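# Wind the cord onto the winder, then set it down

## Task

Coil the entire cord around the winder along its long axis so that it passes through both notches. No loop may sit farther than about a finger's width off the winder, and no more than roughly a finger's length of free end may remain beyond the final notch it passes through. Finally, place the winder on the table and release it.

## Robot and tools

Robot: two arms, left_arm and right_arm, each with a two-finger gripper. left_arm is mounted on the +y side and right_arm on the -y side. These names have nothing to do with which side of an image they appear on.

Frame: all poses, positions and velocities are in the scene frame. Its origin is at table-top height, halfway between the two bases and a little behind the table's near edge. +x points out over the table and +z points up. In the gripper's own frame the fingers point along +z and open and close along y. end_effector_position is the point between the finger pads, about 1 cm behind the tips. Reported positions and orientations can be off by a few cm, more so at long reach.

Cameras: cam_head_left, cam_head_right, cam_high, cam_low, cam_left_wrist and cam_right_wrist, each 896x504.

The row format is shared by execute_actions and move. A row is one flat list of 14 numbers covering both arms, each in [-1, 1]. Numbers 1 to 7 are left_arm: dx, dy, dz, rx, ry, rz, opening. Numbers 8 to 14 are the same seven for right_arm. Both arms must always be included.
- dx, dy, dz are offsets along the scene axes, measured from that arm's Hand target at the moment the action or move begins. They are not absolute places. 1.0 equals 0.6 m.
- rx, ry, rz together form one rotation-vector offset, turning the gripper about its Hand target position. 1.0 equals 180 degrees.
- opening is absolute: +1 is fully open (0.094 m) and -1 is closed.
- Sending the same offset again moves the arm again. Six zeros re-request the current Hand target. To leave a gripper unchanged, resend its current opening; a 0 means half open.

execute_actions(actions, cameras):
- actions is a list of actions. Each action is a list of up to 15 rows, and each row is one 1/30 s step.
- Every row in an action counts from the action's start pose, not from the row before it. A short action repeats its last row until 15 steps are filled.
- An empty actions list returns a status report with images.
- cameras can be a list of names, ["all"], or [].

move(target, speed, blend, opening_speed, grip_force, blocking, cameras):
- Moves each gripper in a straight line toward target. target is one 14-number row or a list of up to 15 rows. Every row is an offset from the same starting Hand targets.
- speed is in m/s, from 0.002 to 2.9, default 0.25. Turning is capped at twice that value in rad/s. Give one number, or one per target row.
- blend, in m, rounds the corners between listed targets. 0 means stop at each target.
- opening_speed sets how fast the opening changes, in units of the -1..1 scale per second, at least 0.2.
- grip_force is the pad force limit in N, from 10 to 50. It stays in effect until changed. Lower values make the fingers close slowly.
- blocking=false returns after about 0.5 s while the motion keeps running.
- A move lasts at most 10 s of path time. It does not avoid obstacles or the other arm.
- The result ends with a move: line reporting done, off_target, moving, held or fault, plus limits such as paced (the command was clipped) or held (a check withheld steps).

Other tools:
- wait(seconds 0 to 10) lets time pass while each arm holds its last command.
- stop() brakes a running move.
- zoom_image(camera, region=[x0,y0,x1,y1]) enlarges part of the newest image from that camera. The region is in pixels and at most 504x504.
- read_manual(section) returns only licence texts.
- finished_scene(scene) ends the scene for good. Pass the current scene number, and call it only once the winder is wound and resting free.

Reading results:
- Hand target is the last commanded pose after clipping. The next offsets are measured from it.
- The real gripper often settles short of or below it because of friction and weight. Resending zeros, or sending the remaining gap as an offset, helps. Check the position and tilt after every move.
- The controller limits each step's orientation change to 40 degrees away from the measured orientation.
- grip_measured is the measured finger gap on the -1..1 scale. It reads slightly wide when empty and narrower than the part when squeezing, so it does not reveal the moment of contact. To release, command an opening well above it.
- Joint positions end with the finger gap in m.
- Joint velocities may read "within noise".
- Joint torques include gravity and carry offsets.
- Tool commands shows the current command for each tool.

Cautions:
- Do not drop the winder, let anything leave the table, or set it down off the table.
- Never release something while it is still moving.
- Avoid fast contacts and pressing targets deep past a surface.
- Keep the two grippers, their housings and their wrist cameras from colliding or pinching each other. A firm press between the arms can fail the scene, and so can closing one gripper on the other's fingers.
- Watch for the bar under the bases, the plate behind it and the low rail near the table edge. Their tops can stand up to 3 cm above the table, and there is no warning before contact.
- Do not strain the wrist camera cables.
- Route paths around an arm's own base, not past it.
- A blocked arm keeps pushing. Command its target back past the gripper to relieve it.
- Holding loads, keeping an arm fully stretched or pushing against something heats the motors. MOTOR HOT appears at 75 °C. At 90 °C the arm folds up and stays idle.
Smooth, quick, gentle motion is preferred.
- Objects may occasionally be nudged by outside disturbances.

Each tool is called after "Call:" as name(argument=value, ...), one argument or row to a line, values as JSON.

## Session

Call:
execute_actions(
  actions=[],
  cameras=["all"],
)

Call:
zoom_image(
  camera="cam_low",
  region=[400, 150, 650, 350],
)

Scene clock: 0.00 s.
left_arm: end_effector_position=(+0.3892, +0.3387, +0.0689) grip_measured=+1.000 end_effector_quat_wxyz=(+0.560, -0.005, +0.827, +0.046) | right_arm: end_effector_position=(+0.3822, -0.3153, +0.0565) grip_measured=+1.000 end_effector_quat_wxyz=(+0.564, -0.047, +0.822, +0.061)
Joint positions: left_arm=[-0.079 1.537 0.379 0.783 -0.119 -0.01 0.094] | right_arm=[-0.015 1.581 0.312 0.919 -0.159 -0.011 0.094]
Joint velocities: within noise
Joint torques (N m): no reading
Heat: left arm: 38 °C; right arm: 38 °C.
Hand target: left_arm +0.3938, +0.3394, +0.0801; +0.575, -0.008, +0.817, +0.046 | right_arm +0.3861, -0.3152, +0.0661; +0.576, -0.048, +0.814, +0.060
Tool commands: left_gripper/opening=+1.0 right_gripper/opening=+1.0
camera_calibration:
cam_left_wrist: T_world_to_cam=[[0.0317448, -0.996244, -0.0805586, 0.331213], [-0.726179, 0.0323923, -0.686742, 0.357938], [0.686773, 0.0803004, -0.722423, -0.154355], [0, 0, 0, 1]] pos_world=[0.35542, 0.330769, 0.160984]
cam_right_wrist: T_world_to_cam=[[0.14739, -0.988624, -0.0299789, -0.367085], [-0.726363, -0.0876187, -0.681703, 0.326129], [0.671322, 0.122252, -0.731014, -0.0874191], [0, 0, 0, 1]] pos_world=[0.349679, -0.323647, 0.147414]

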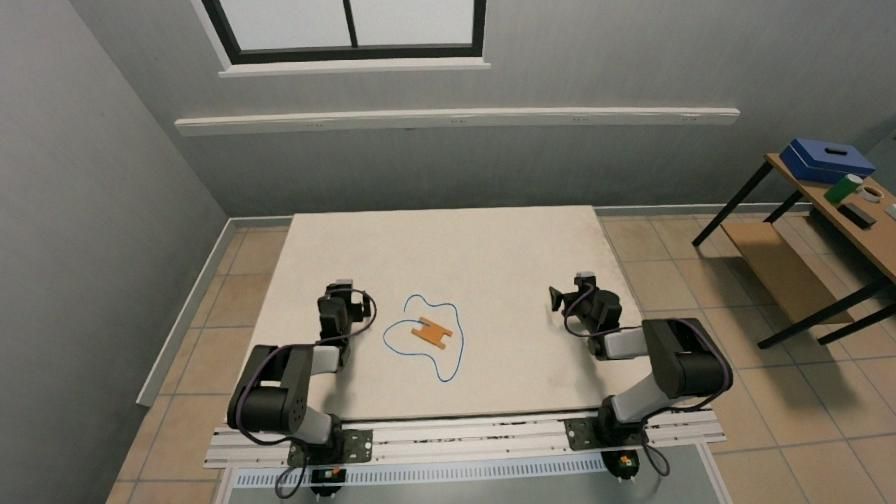

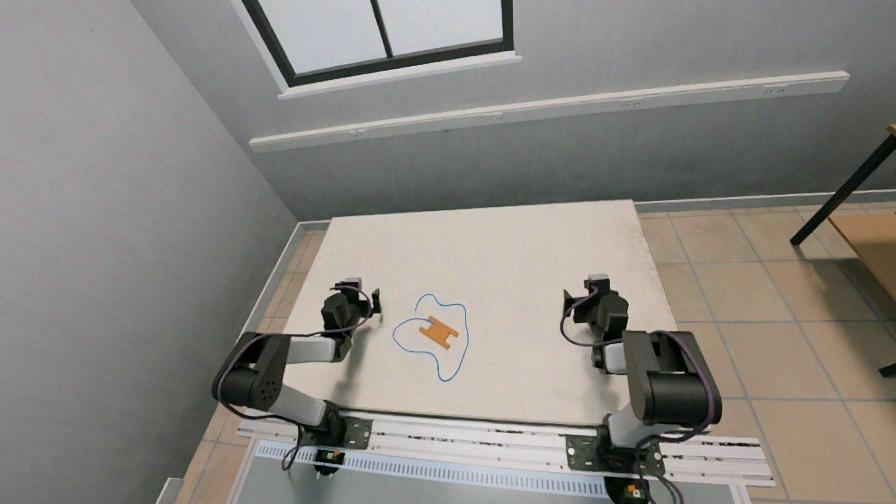

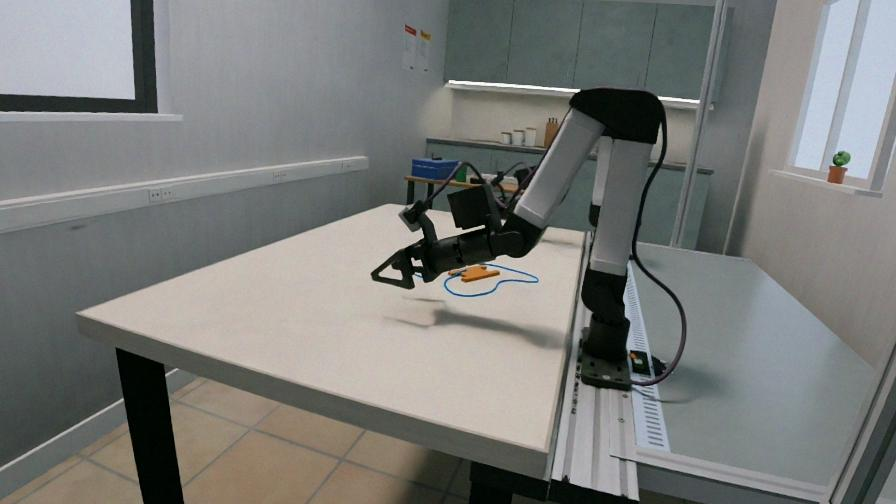

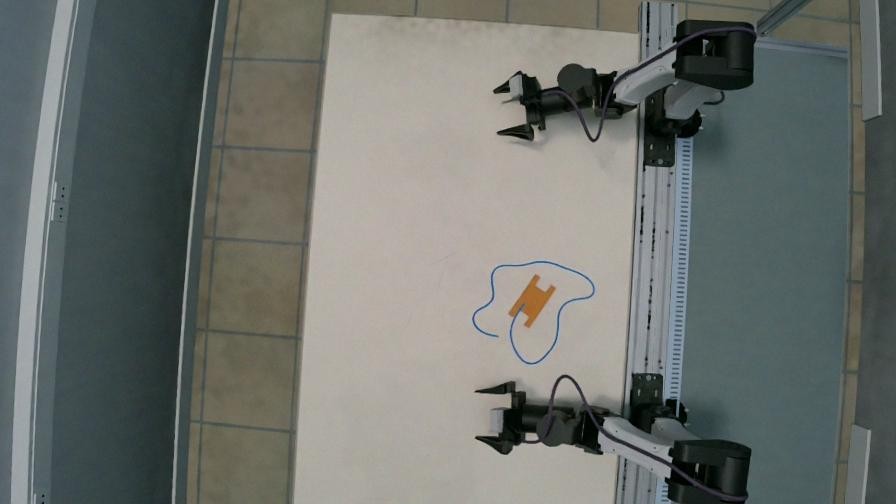

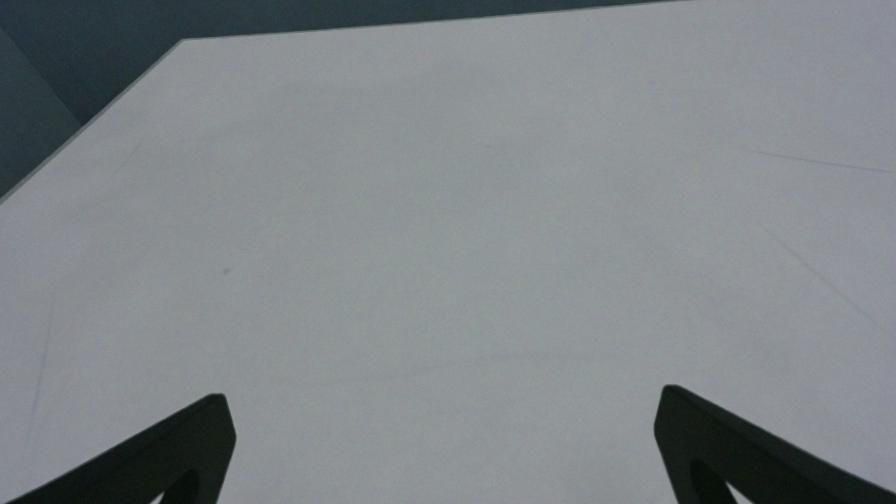

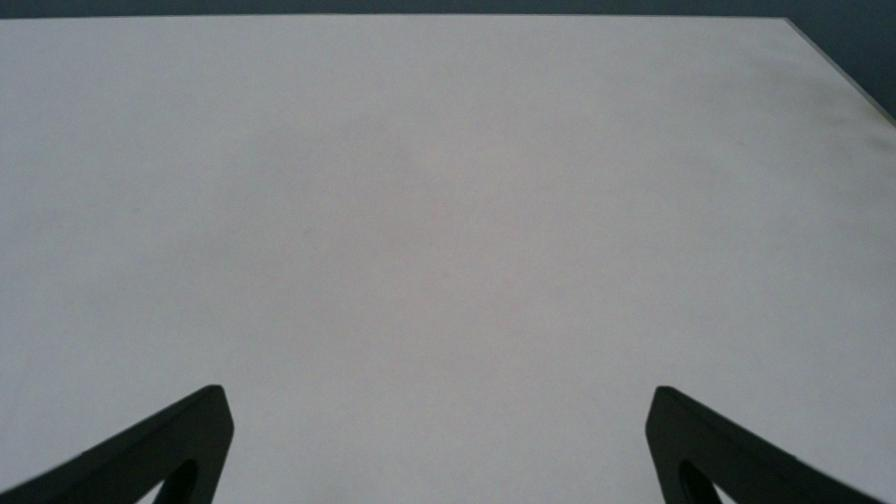

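Scaled by 2.016 from the camera's 896x504 image, which has a finer 1280x720 frame.

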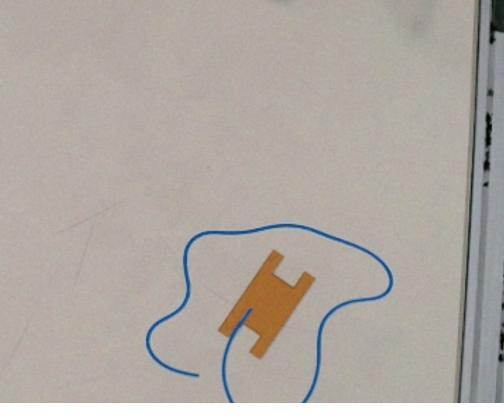

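Call:
zoom_image(
  camera="cam_head_left",
  region=[380, 290, 480, 390],
)

Call:
zoom_image(
  camera="cam_head_right",
  region=[385, 290, 485, 390],
)

Call:
zoom_image(
  camera="cam_low",
  region=[465, 255, 605, 370],
)

Scaled by 5.040 from the camera's 896x504 image, which has a finer 1280x720 frame.

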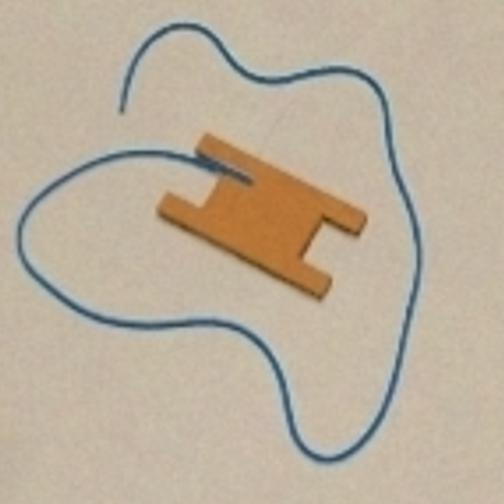

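Scaled by 5.040 from the camera's 896x504 image, which has a finer 1280x720 frame.

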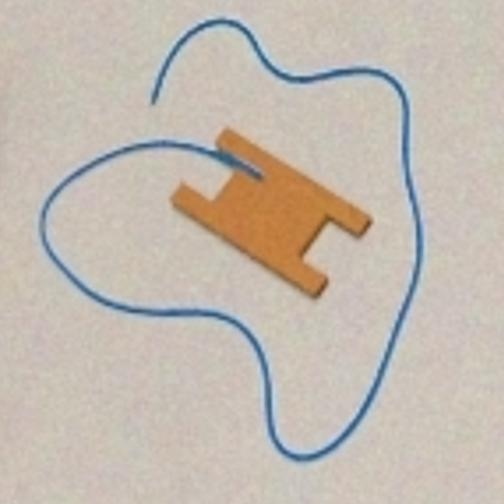

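Scaled by 3.600 from the camera's 896x504 image, which has a finer 1280x720 frame.

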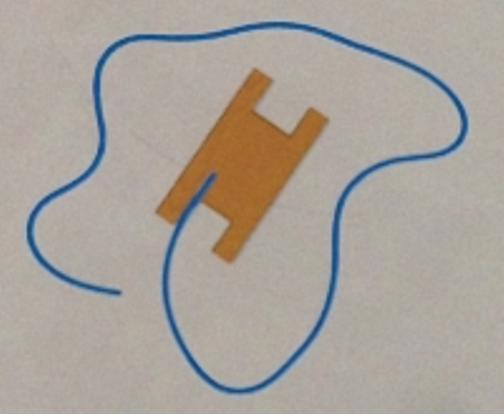

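Call:
move(
  target=[
    [-0.106,-0.149,0.150,-0.1155,0.1677,0.1418,0.6,-0.09,0.10,0.12,0.2058,0.1424,0.1152,-0.3],
    [-0.220,-0.474,0.0915,-0.231,0.3353,0.2835,0.6,-0.155,0.35,0.10,0.4117,0.2848,0.2305,-0.3],
  ],
  speed=0.3,
  blend=0.03,
  cameras=["cam_left_wrist", "cam_low", "cam_head_left"],
)

Scene clock: 108.77 s.
left_arm: end_effector_position=(+0.2625, +0.0562, +0.1330) grip_measured=+0.602 end_effector_quat_wxyz=(+0.005, -0.493, +0.870, -0.004) | right_arm: end_effector_position=(+0.2933, -0.1069, +0.1276) grip_measured=-0.297 end_effector_quat_wxyz=(+0.059, +0.060, +0.707, +0.702)
Joint positions: left_arm=[-0.83 2.006 1.983 -1.507 0.011 -1.836 0.075] | right_arm=[0.222 1.799 0.473 1.317 -1.172 1.545 0.033]
Joint torques (N m): left_arm=[0.08 -6.32 7.42 0.1 -0.06 -0.16] | right_arm=[0.47 -5.68 3.1 1.68 0.11 -0.04]
Heat: left arm: 40 °C; right arm: 42 °C.
Hand target: left_arm +0.2618, +0.0551, +0.1349; +0.000, -0.500, +0.866, +0.000 | right_arm +0.2931, -0.1053, +0.1261; +0.061, +0.061, +0.705, +0.704
Off the commanded pose: left_arm 0.002 m, 1 deg | right_arm 0.002 m, 0 deg.
move: done
camera_calibration:
cam_left_wrist: T_world_to_cam=[[0.846262, -0.53171, 0.0335352, -0.196134], [-0.496194, -0.763686, 0.413007, 0.157114], [-0.19399, -0.366153, -0.91011, 0.282944], [0, 0, 0, 1]] pos_world=[0.298828, 0.1193, 0.199198]
Images, in order (width x height): cam_head_left 896x504, cam_low 896x504, cam_left_wrist 896x504.

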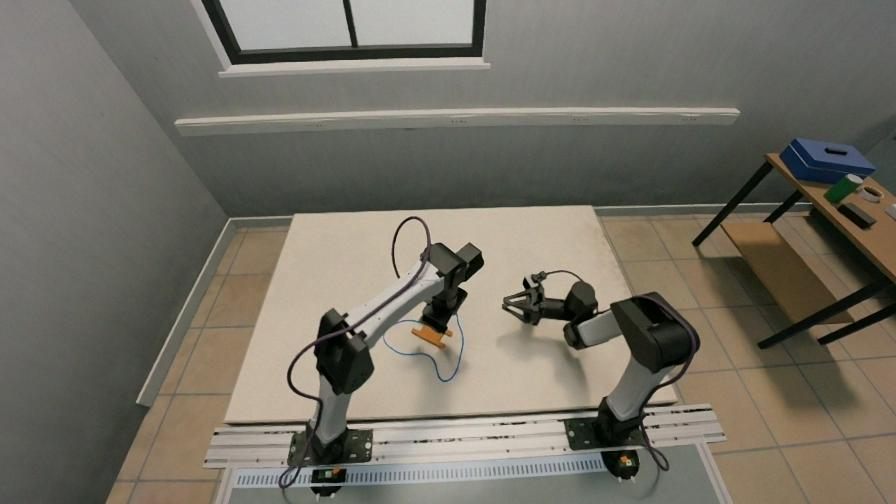

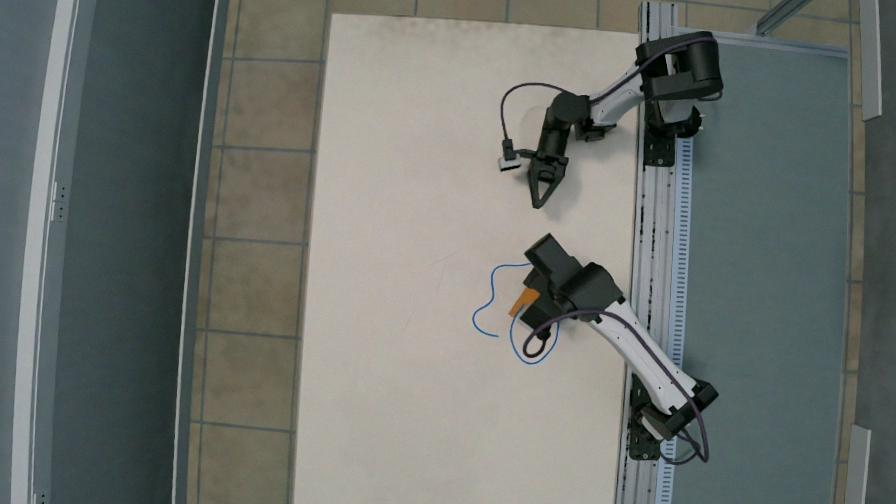

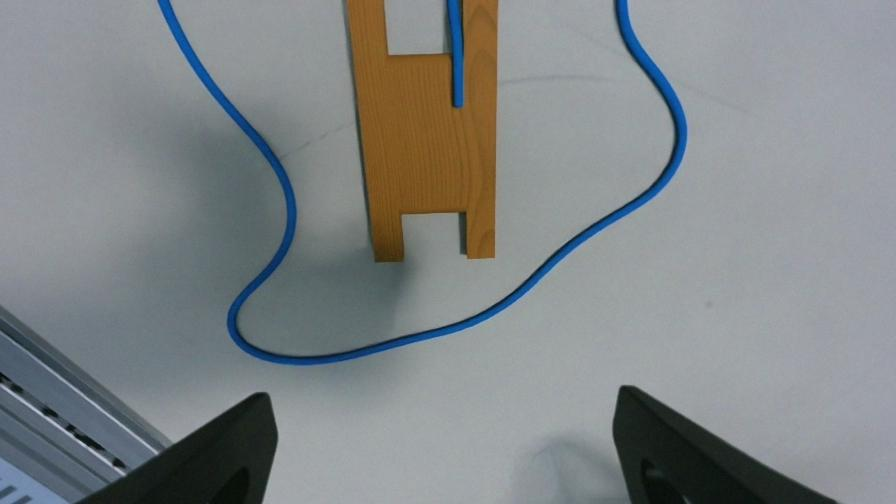

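Call:
move(
  target=[
    [-0.0098,-0.0075,-0.199,0,0,0,0.45,0,0,0,0,0,0,-0.3],
    [-0.0098,-0.0075,-0.199,0,0,0,0.03,0,0,0,0,0,0,-0.3],
    [-0.0098,-0.0075,-0.045,0,0,0,0.03,0,0,0,0,0,0,-0.3],
    [0.022,-0.025,-0.0165,0,0,-0.3889,0.03,0,0,0,0,0,0,-0.3],
  ],
  speed=[0.13, 0.13, 0.15, 0.25],
  opening_speed=0.6,
  cameras=["cam_left_wrist", "cam_low", "cam_right_wrist", "cam_high"],
)

Scene clock: 149.97 s.
left_arm: end_effector_position=(+0.2724, +0.0394, +0.1233) grip_measured=+0.032 end_effector_quat_wxyz=(+0.004, +0.085, +0.996, +0.000) | right_arm: end_effector_position=(+0.2933, -0.1069, +0.1279) grip_measured=-0.297 end_effector_quat_wxyz=(+0.059, +0.060, +0.707, +0.703)
Joint positions: left_arm=[-0.84 2.095 2.081 -1.52 0.013 -0.645 0.048] | right_arm=[0.222 1.799 0.473 1.32 -1.171 1.546 0.033]
Joint torques (N m): left_arm=[0.88 -6.86 7.49 0.22 -0.04 0.11] | right_arm=[0.23 -5.55 3.19 1.71 0.13 -0.1]
Heat: left arm: 41 °C; right arm: 41 °C.
Hand target: left_arm +0.2749, +0.0401, +0.1250; -0.001, +0.087, +0.996, +0.000 | right_arm +0.2932, -0.1053, +0.1261; +0.062, +0.061, +0.705, +0.704
Off the commanded pose: left_arm 0.003 m, 1 deg | right_arm 0.002 m, 0 deg.
move: done
camera_calibration:
cam_left_wrist: T_world_to_cam=[[-0.190264, -0.981513, 0.0207679, 0.0885467], [-0.893582, 0.181902, 0.410394, 0.224563], [-0.406585, 0.0595254, -0.911672, 0.311311], [0, 0, 0, 1]] pos_world=[0.344087, 0.0275303, 0.189816]
cam_right_wrist: T_world_to_cam=[[0.0144065, -0.0124909, -0.999818, 0.121635], [-0.959261, -0.282332, -0.0102949, 0.290091], [-0.282152, 0.959235, -0.0160495, 0.276693], [0, 0, 0, 1]] pos_world=[0.35459, -0.181993, 0.12904]
Images, in order (width x height): cam_high 896x504, cam_low 896x504, cam_left_wrist 896x504, cam_right_wrist 896x504.

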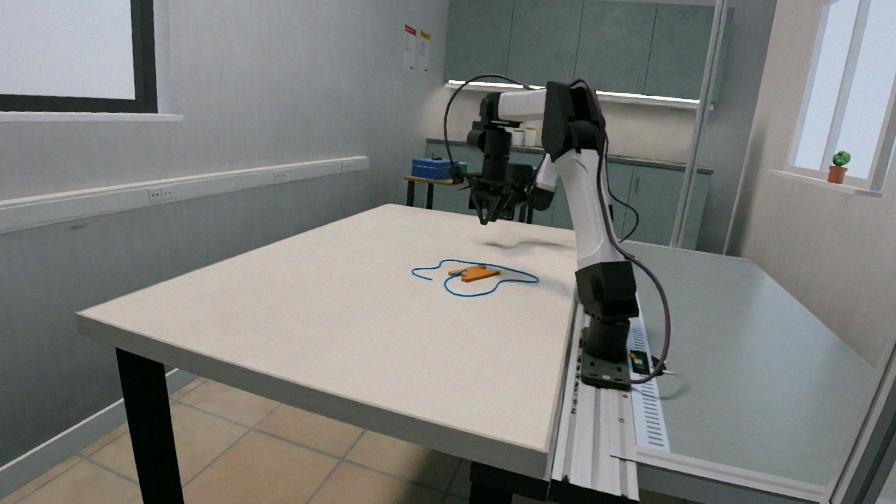

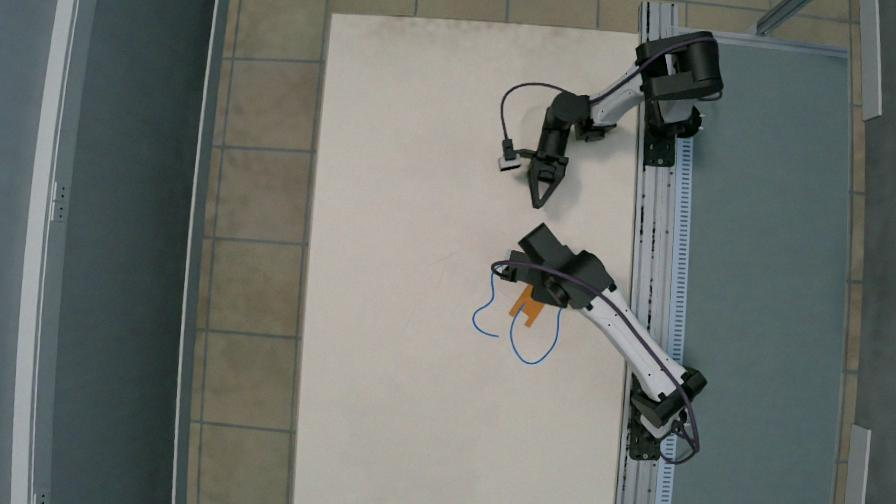

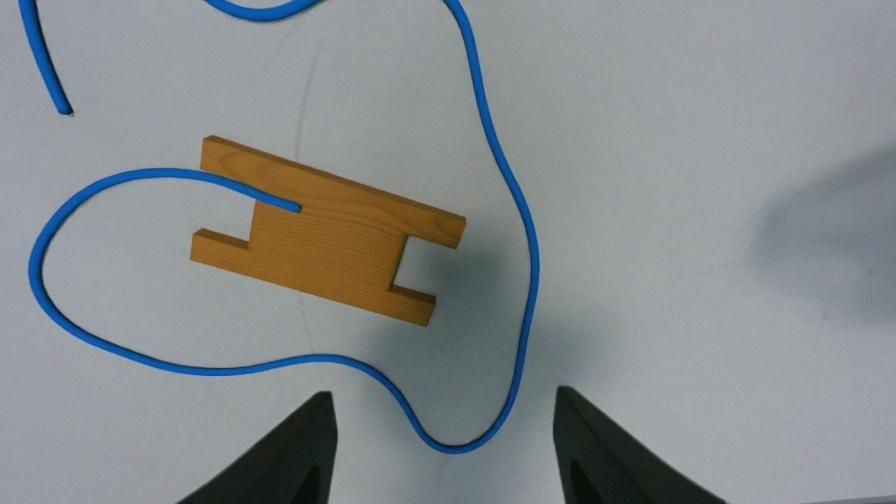

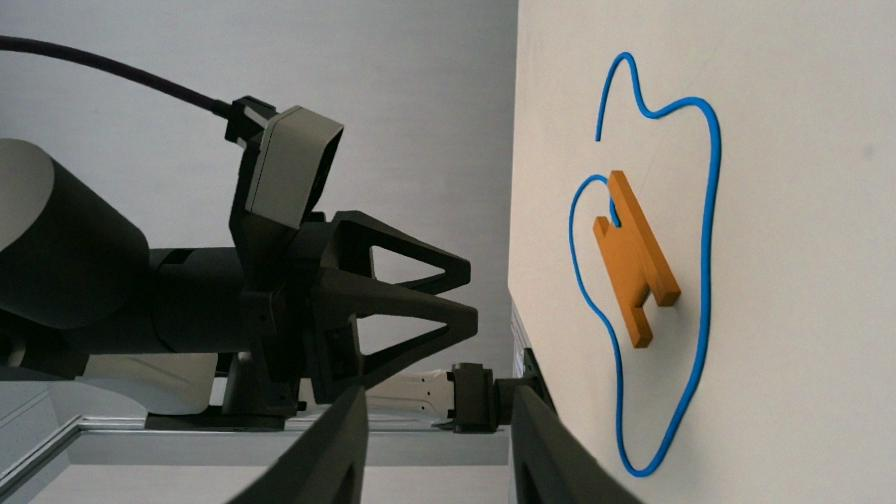

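Call:
move(
  target=[
    [-0.029,0.0215,-0.042,0,0,0.3917,0.45,0,0,0,0,0,0,-0.3],
    [-0.029,0.0215,-0.19,0,0,0.3917,0.45,0,0,0,0,0,0,-0.3],
  ],
  speed=[0.25, 0.1],
  blend=[0.01, 0],
  cameras=["cam_left_wrist", "cam_high"],
)

Call:
zoom_image(
  camera="cam_high",
  region=[420, 220, 540, 310],
)

Scene clock: 175.30 s.
left_arm: end_effector_position=(+0.2522, +0.0620, +0.0212) grip_measured=+0.448 end_effector_quat_wxyz=(-0.004, -0.500, +0.865, +0.021) | right_arm: end_effector_position=(+0.2933, -0.1069, +0.1279) grip_measured=-0.297 end_effector_quat_wxyz=(+0.059, +0.060, +0.707, +0.703)
Joint positions: left_arm=[-0.841 2.028 1.568 -1.123 0.017 -1.865 0.068] | right_arm=[0.222 1.799 0.473 1.32 -1.171 1.546 0.033]
Joint torques (N m): left_arm=[-0.44 -6.74 3.03 1.1 -0.12 -0.12] | right_arm=[0.05 -5.55 3.1 1.74 0.07 -0.06]
Heat: left arm: 43 °C; right arm: 42 °C.
Hand target: left_arm +0.2576, +0.0530, +0.0109; +0.000, -0.504, +0.864, +0.000 | right_arm +0.2932, -0.1053, +0.1261; +0.062, +0.061, +0.705, +0.704
Off the commanded pose: left_arm 0.015 m, 2 deg | right_arm 0.002 m, 0 deg.
move: off_target (left_arm)
camera_calibration:
cam_left_wrist: T_world_to_cam=[[0.856278, -0.516172, -0.0188368, -0.182889], [-0.465274, -0.786654, 0.405827, 0.196409], [-0.224295, -0.338737, -0.913756, 0.187382], [0, 0, 0, 1]] pos_world=[0.290017, 0.123577, 0.0880682]
Images, in order (width x height): cam_high 896x504, cam_left_wrist 896x504.

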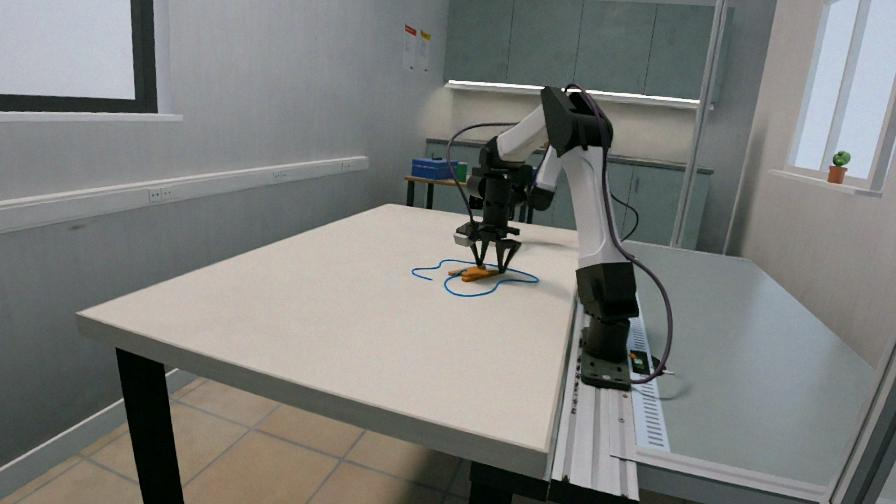

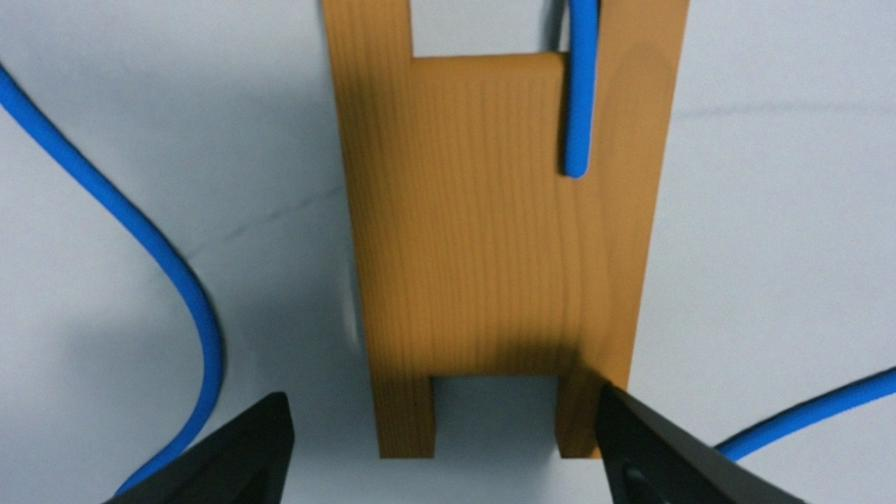

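Scaled by 4.200 from the camera's 896x504 image, which has a finer 1280x720 frame.

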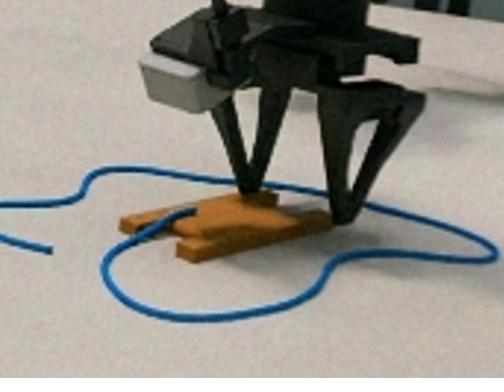

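Call:
move(
  target=[0, 0, 0.0667, 0, 0, 0, 0.6, 0, 0, 0, 0, 0, 0, -0.3],
  speed=0.12,
  grip_force=[50, 50],
  cameras=["cam_left_wrist", "cam_head_left"],
)

Scene clock: 218.40 s.
left_arm: end_effector_position=(+0.2569, +0.0563, +0.0356) grip_measured=+0.598 end_effector_quat_wxyz=(-0.002, -0.500, +0.866, +0.012) | right_arm: end_effector_position=(+0.2933, -0.1069, +0.1279) grip_measured=-0.297 end_effector_quat_wxyz=(+0.059, +0.060, +0.707, +0.703)
Joint positions: left_arm=[-0.842 2.027 1.626 -1.163 0.017 -1.866 0.075] | right_arm=[0.222 1.799 0.473 1.32 -1.171 1.546 0.033]
Joint torques (N m): left_arm=[-0.27 -9.35 7.24 0 -0.11 -0.12] | right_arm=[0.13 -5.68 3.17 1.74 0.11 -0.06]
Heat: left arm: 43 °C; right arm: 43 °C.
Hand target: left_arm +0.2575, +0.0530, +0.0509; +0.000, -0.504, +0.864, +0.000 | right_arm +0.2932, -0.1053, +0.1261; +0.062, +0.061, +0.705, +0.704
Off the commanded pose: left_arm 0.016 m, 1 deg | right_arm 0.002 m, 0 deg.
move: off_target (left_arm)
camera_calibration:
cam_left_wrist: T_world_to_cam=[[0.856225, -0.516601, -0.00157929, -0.19022], [-0.470565, -0.781178, 0.41028, 0.189274], [-0.213185, -0.350549, -0.911958, 0.197378], [0, 0, 0, 1]] pos_world=[0.294015, 0.118779, 0.102045]
Images, in order (width x height): cam_head_left 896x504, cam_left_wrist 896x504.

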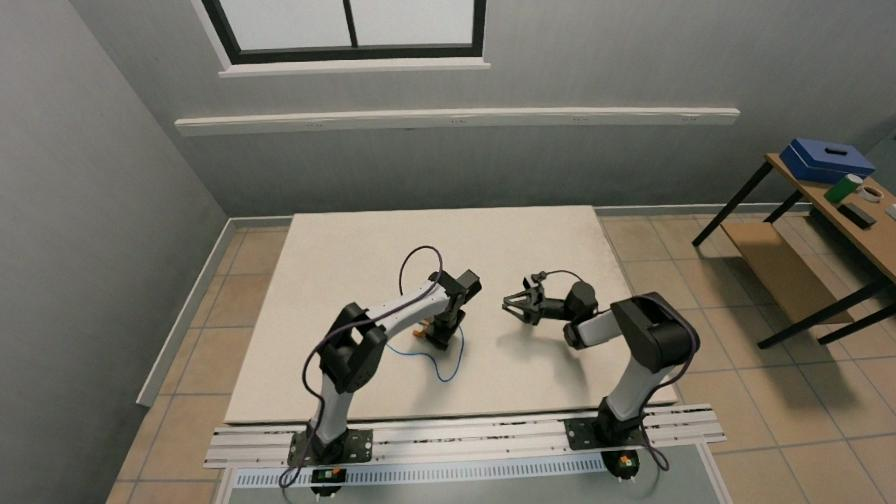

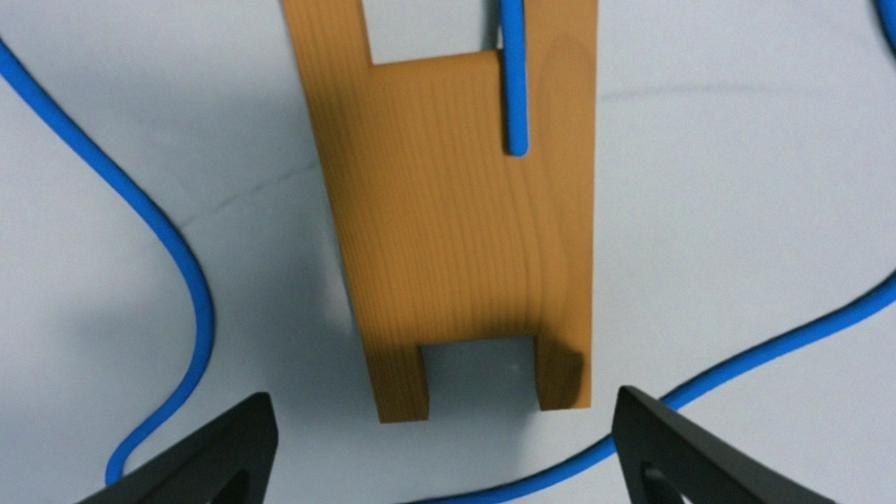

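Call:
move(
  target=[
    [0.0115, -0.0052, -0.015, 0, 0, 0.0311, 0.6, 0, 0, 0, 0, 0, 0, -0.3],
    [0.0115, -0.0052, -0.0482, 0, 0, 0.0311, 0.6, 0, 0, 0, 0, 0, 0, -0.3],
  ],
  speed=0.1,
  blend=[0.008, 0],
  cameras=["cam_left_wrist", "cam_high"],
)

Scene clock: 259.77 s.
left_arm: end_effector_position=(+0.2626, +0.0505, +0.0272) grip_measured=+0.598 end_effector_quat_wxyz=(+0.001, -0.537, +0.843, -0.001) | right_arm: end_effector_position=(+0.2933, -0.1069, +0.1279) grip_measured=-0.297 end_effector_quat_wxyz=(+0.059, +0.060, +0.707, +0.703)
Joint positions: left_arm=[-0.842 2.04 1.613 -1.111 0.017 -1.952 0.075] | right_arm=[0.222 1.799 0.473 1.32 -1.171 1.546 0.033]
Joint torques (N m): left_arm=[0.36 -6.76 4.93 0.47 -0.11 -0.15] | right_arm=[0.36 -5.71 3.41 1.69 0.18 -0.07]
Heat: left arm: 49 °C; right arm: 43 °C.
Hand target: left_arm +0.2644, +0.0498, +0.0221; +0.000, -0.545, +0.838, +0.000 | right_arm +0.2932, -0.1053, +0.1261; +0.062, +0.061, +0.705, +0.704
Off the commanded pose: left_arm 0.005 m, 1 deg | right_arm 0.002 m, 0 deg.
move: done
camera_calibration:
cam_left_wrist: T_world_to_cam=[[0.897307, -0.440807, 0.0230325, -0.213431], [-0.409434, -0.811677, 0.416588, 0.176112], [-0.16494, -0.383237, -0.908804, 0.177773], [0, 0, 0, 1]] pos_world=[0.292941, 0.116994, 0.093111]
Images, in order (width x height): cam_high 896x504, cam_left_wrist 896x504.

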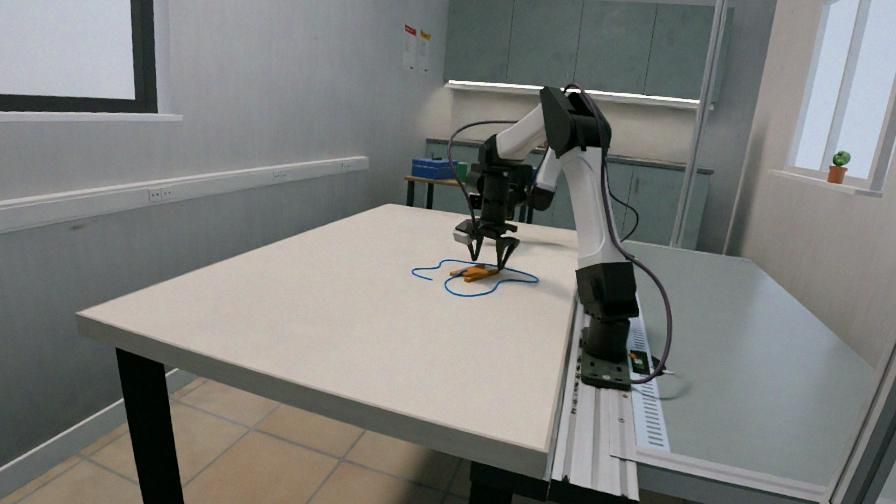

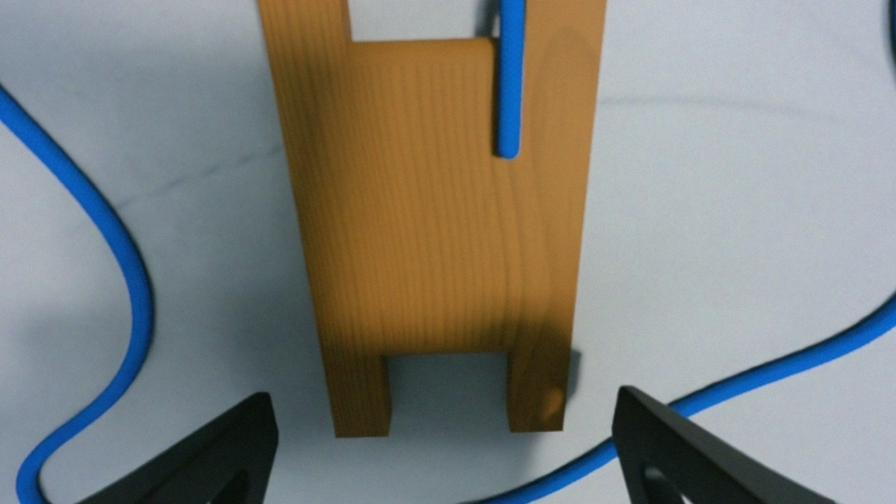

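Call:
move(
  target=[0.001, 0.003, -0.011, 0, 0, 0, 0.6, 0, 0, 0, 0, 0, 0, -0.3],
  speed=0.06,
  cameras=["cam_left_wrist"],
)

Scene clock: 273.33 s.
left_arm: end_effector_position=(+0.2626, +0.0507, +0.0220) grip_measured=+0.598 end_effector_quat_wxyz=(+0.001, -0.537, +0.843, -0.003) | right_arm: end_effector_position=(+0.2933, -0.1069, +0.1279) grip_measured=-0.297 end_effector_quat_wxyz=(+0.059, +0.060, +0.707, +0.703)
Joint positions: left_arm=[-0.842 2.04 1.592 -1.086 0.017 -1.952 0.075] | right_arm=[0.222 1.799 0.473 1.32 -1.171 1.546 0.033]
Joint torques (N m): left_arm=[0.72 -6.52 4.78 0.49 -0.11 -0.12] | right_arm=[0.17 -5.67 3.12 1.71 0.12 0.01]
Heat: left arm: 47 °C; right arm: 43 °C.
Hand target: left_arm +0.2650, +0.0517, +0.0154; +0.000, -0.545, +0.838, +0.000 | right_arm +0.2932, -0.1053, +0.1261; +0.062, +0.061, +0.705, +0.704
Off the commanded pose: left_arm 0.007 m, 1 deg | right_arm 0.002 m, 0 deg.
move: done
camera_calibration:
cam_left_wrist: T_world_to_cam=[[0.897196, -0.440806, 0.0270012, -0.213179], [-0.410713, -0.810347, 0.417914, 0.178626], [-0.162339, -0.386041, -0.908085, 0.172561], [0, 0, 0, 1]] pos_world=[0.29264, 0.117394, 0.0878054]
Images, in order (width x height): cam_left_wrist 896x504.

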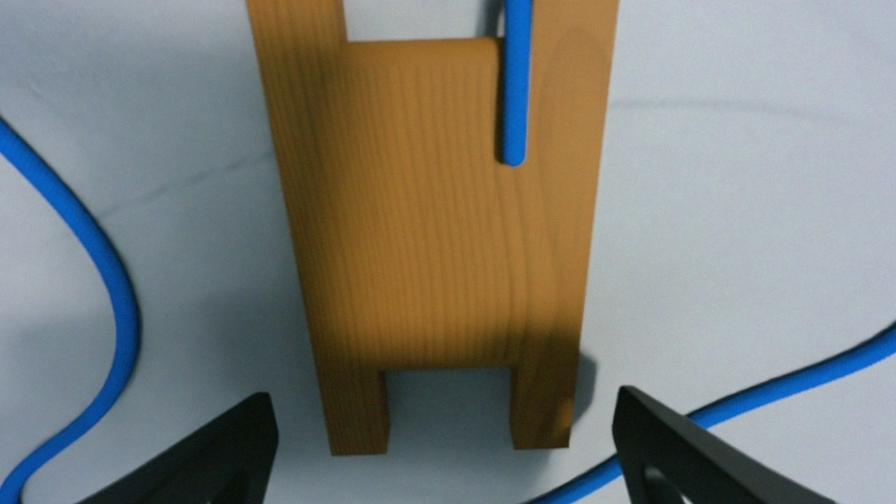

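Call:
move(
  target=[0, 0, 0, 0, 0, 0, 0.03, 0, 0, 0, 0, 0, 0, -0.3],
  speed=0.06,
  opening_speed=0.5,
  cameras=["cam_left_wrist"],
)

Scene clock: 280.43 s.
left_arm: end_effector_position=(+0.2627, +0.0505, +0.0220) grip_measured=+0.032 end_effector_quat_wxyz=(+0.001, -0.537, +0.843, -0.003) | right_arm: end_effector_position=(+0.2933, -0.1069, +0.1279) grip_measured=-0.297 end_effector_quat_wxyz=(+0.059, +0.060, +0.707, +0.703)
Joint positions: left_arm=[-0.842 2.04 1.592 -1.085 0.017 -1.952 0.048] | right_arm=[0.222 1.799 0.473 1.32 -1.171 1.546 0.033]
Joint torques (N m): left_arm=[0.76 -6.52 4.75 0.5 -0.11 -0.12] | right_arm=[0.18 -5.67 3.17 1.72 0.11 -0.15]
Heat: left arm: 47 °C; right arm: 44 °C.
Hand target: left_arm +0.2650, +0.0516, +0.0154; +0.000, -0.545, +0.838, +0.000 | right_arm +0.2932, -0.1053, +0.1261; +0.062, +0.061, +0.705, +0.704
Off the commanded pose: left_arm 0.007 m, 1 deg | right_arm 0.002 m, 0 deg.
move: done
camera_calibration:
cam_left_wrist: T_world_to_cam=[[0.897166, -0.440826, 0.0276568, -0.213359], [-0.410938, -0.810104, 0.418164, 0.178602], [-0.161933, -0.386528, -0.90795, 0.172464], [0, 0, 0, 1]] pos_world=[0.29274, 0.117294, 0.0878045]
Images, in order (width x height): cam_left_wrist 896x504.

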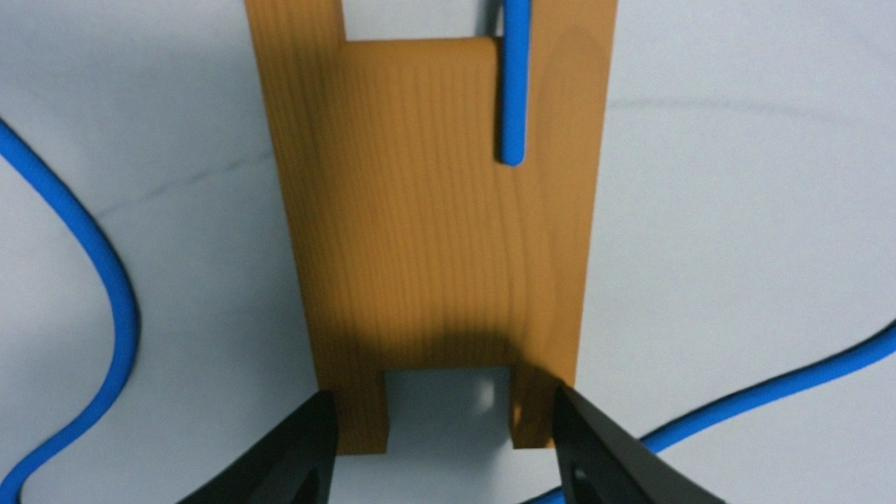

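Call:
move(
  target=[
    [0, 0, 0, 0, 0, 0, 0.6, 0, 0, 0, 0, 0, 0, -0.3],
    [0, 0, -0.019, 0, 0, 0, 0.6, 0, 0, 0, 0, 0, 0, -0.3],
  ],
  speed=0.05,
  cameras=["cam_left_wrist"],
)

Scene clock: 289.63 s.
left_arm: end_effector_position=(+0.2622, +0.0513, +0.0130) grip_measured=+0.598 end_effector_quat_wxyz=(+0.001, -0.537, +0.843, -0.001) | right_arm: end_effector_position=(+0.2933, -0.1069, +0.1279) grip_measured=-0.297 end_effector_quat_wxyz=(+0.059, +0.060, +0.707, +0.703)
Joint positions: left_arm=[-0.842 2.05 1.569 -1.057 0.017 -1.952 0.075] | right_arm=[0.222 1.799 0.473 1.32 -1.171 1.546 0.033]
Joint torques (N m): left_arm=[0.69 -6.32 4.33 0.61 -0.11 -0.13] | right_arm=[0.34 -5.61 2.78 1.68 0.12 -0.03]
Heat: left arm: 46 °C; right arm: 44 °C.
Hand target: left_arm +0.2650, +0.0516, +0.0040; +0.000, -0.545, +0.838, +0.000 | right_arm +0.2932, -0.1053, +0.1261; +0.062, +0.061, +0.705, +0.704
Off the commanded pose: left_arm 0.009 m, 1 deg | right_arm 0.002 m, 0 deg.
move: done
camera_calibration:
cam_left_wrist: T_world_to_cam=[[0.897254, -0.440855, 0.0241479, -0.212369], [-0.409831, -0.811273, 0.416983, 0.18251], [-0.164239, -0.384036, -0.908593, 0.164964], [0, 0, 0, 1]] pos_world=[0.292441, 0.117794, 0.0789094]
Images, in order (width x height): cam_left_wrist 896x504.

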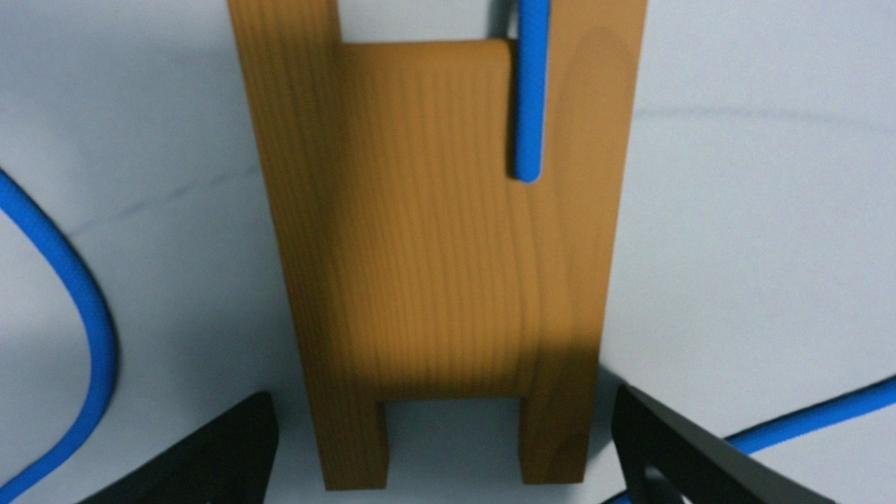

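Call:
move(
  target=[0, 0, 0, 0, 0, 0, 0.03, 0, 0, 0, 0, 0, 0, -0.3],
  speed=0.06,
  opening_speed=0.5,
  cameras=["cam_left_wrist"],
)

Scene clock: 295.93 s.
left_arm: end_effector_position=(+0.2620, +0.0511, +0.0130) grip_measured=+0.163 end_effector_quat_wxyz=(+0.000, -0.537, +0.843, -0.001) | right_arm: end_effector_position=(+0.2933, -0.1069, +0.1279) grip_measured=-0.297 end_effector_quat_wxyz=(+0.059, +0.060, +0.707, +0.703)
Joint positions: left_arm=[-0.842 2.05 1.569 -1.057 0.019 -1.952 0.055] | right_arm=[0.222 1.799 0.473 1.32 -1.171 1.546 0.033]
Joint torques (N m): left_arm=[0.65 -6.31 4.3 0.62 -0.13 -0.13] | right_arm=[0.29 -5.71 3.25 1.67 0.07 -0.08]
Heat: left arm: 46 °C; right arm: 44 °C.
Hand target: left_arm +0.2650, +0.0516, +0.0040; -0.001, -0.545, +0.838, +0.000 | right_arm +0.2932, -0.1053, +0.1261; +0.062, +0.061, +0.705, +0.704
Off the commanded pose: left_arm 0.010 m, 1 deg | right_arm 0.002 m, 0 deg.
move: done
camera_calibration:
cam_left_wrist: T_world_to_cam=[[0.897297, -0.440797, 0.0235794, -0.212296], [-0.409331, -0.810872, 0.418252, 0.182136], [-0.165244, -0.384948, -0.908025, 0.165175], [0, 0, 0, 1]] pos_world=[0.292341, 0.117694, 0.0788098]
Images, in order (width x height): cam_left_wrist 896x504.

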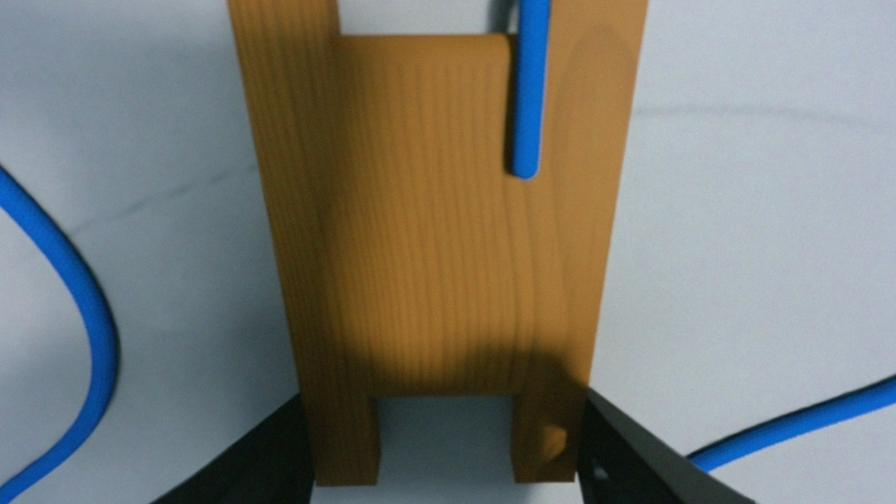

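Call:
move(
  target=[
    [0, 0, 0.1, 0, 0, 0, 0.03, 0, 0, 0, 0, 0, 0, -0.3],
    [0.0217, -0.0202, 0.2133, 0, 0, -0.4222, 0.03, 0, 0, 0, 0, 0, 0, -0.3],
  ],
  speed=[0.1, 0.2],
  blend=[0.02, 0],
  cameras=["cam_left_wrist", "cam_right_wrist", "cam_head_left"],
)

Scene clock: 317.63 s.
left_arm: end_effector_position=(+0.2746, +0.0380, +0.1297) grip_measured=+0.163 end_effector_quat_wxyz=(+0.001, +0.085, +0.996, -0.001) | right_arm: end_effector_position=(+0.2933, -0.1069, +0.1279) grip_measured=-0.297 end_effector_quat_wxyz=(+0.059, +0.060, +0.707, +0.703)
Joint positions: left_arm=[-0.836 2.119 2.144 -1.563 0.019 -0.642 0.055] | right_arm=[0.222 1.799 0.473 1.32 -1.171 1.546 0.033]
Joint torques (N m): left_arm=[0.96 -7.08 7.53 0.2 -0.1 0.13] | right_arm=[0.13 -5.59 3.28 1.72 0.14 -0.04]
Heat: left arm: 45 °C; right arm: 44 °C.
Hand target: left_arm +0.2781, +0.0396, +0.1320; -0.001, +0.086, +0.996, +0.000 | right_arm +0.2932, -0.1053, +0.1261; +0.062, +0.061, +0.705, +0.704
Off the commanded pose: left_arm 0.004 m, 0 deg | right_arm 0.002 m, 0 deg.
move: done
camera_calibration:
cam_left_wrist: T_world_to_cam=[[-0.188933, -0.981714, 0.023277, 0.0867922], [-0.891391, 0.181398, 0.415352, 0.222926], [-0.41198, 0.0577249, -0.909363, 0.319371], [0, 0, 0, 1]] pos_world=[0.346686, 0.0263311, 0.195811]
cam_right_wrist: T_world_to_cam=[[0.0144065, -0.0124909, -0.999818, 0.121635], [-0.959261, -0.282332, -0.0102949, 0.290091], [-0.282152, 0.959235, -0.0160495, 0.276693], [0, 0, 0, 1]] pos_world=[0.35459, -0.181993, 0.12904]
Images, in order (width x height): cam_head_left 896x504, cam_left_wrist 896x504, cam_right_wrist 896x504.

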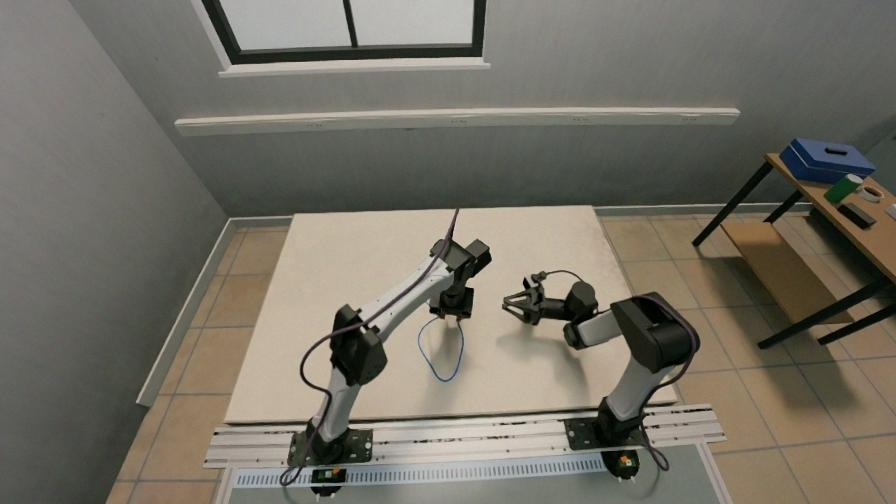

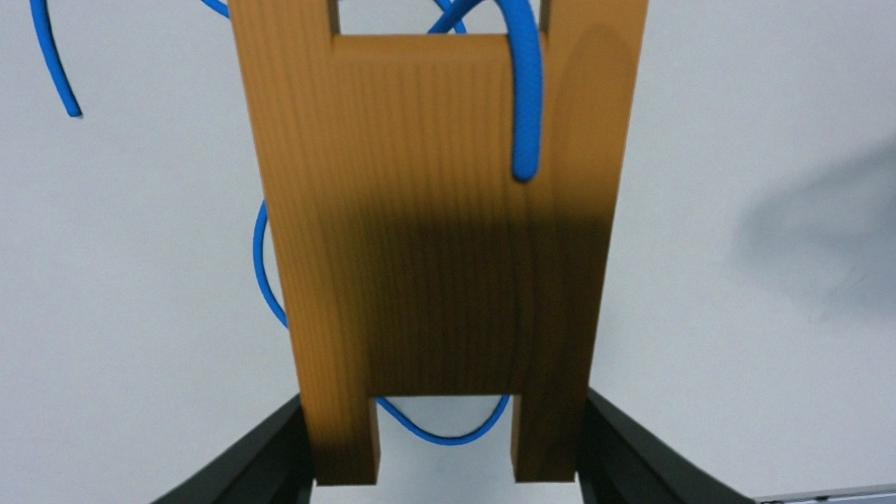

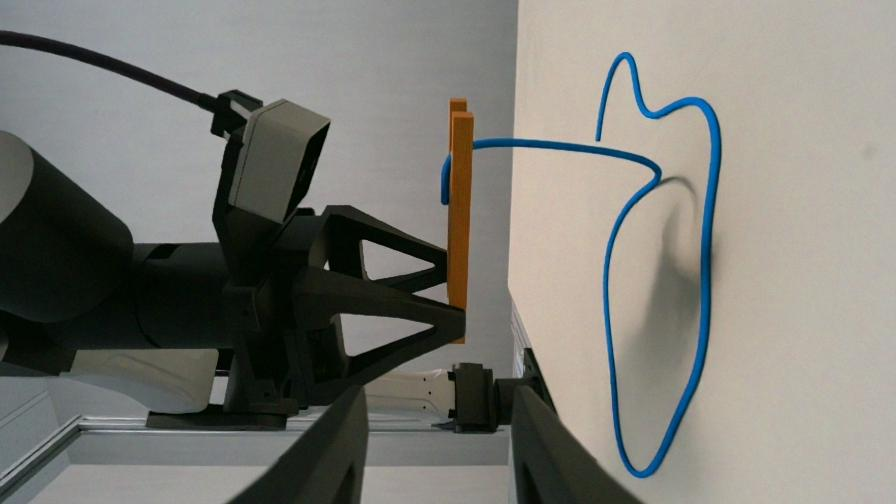

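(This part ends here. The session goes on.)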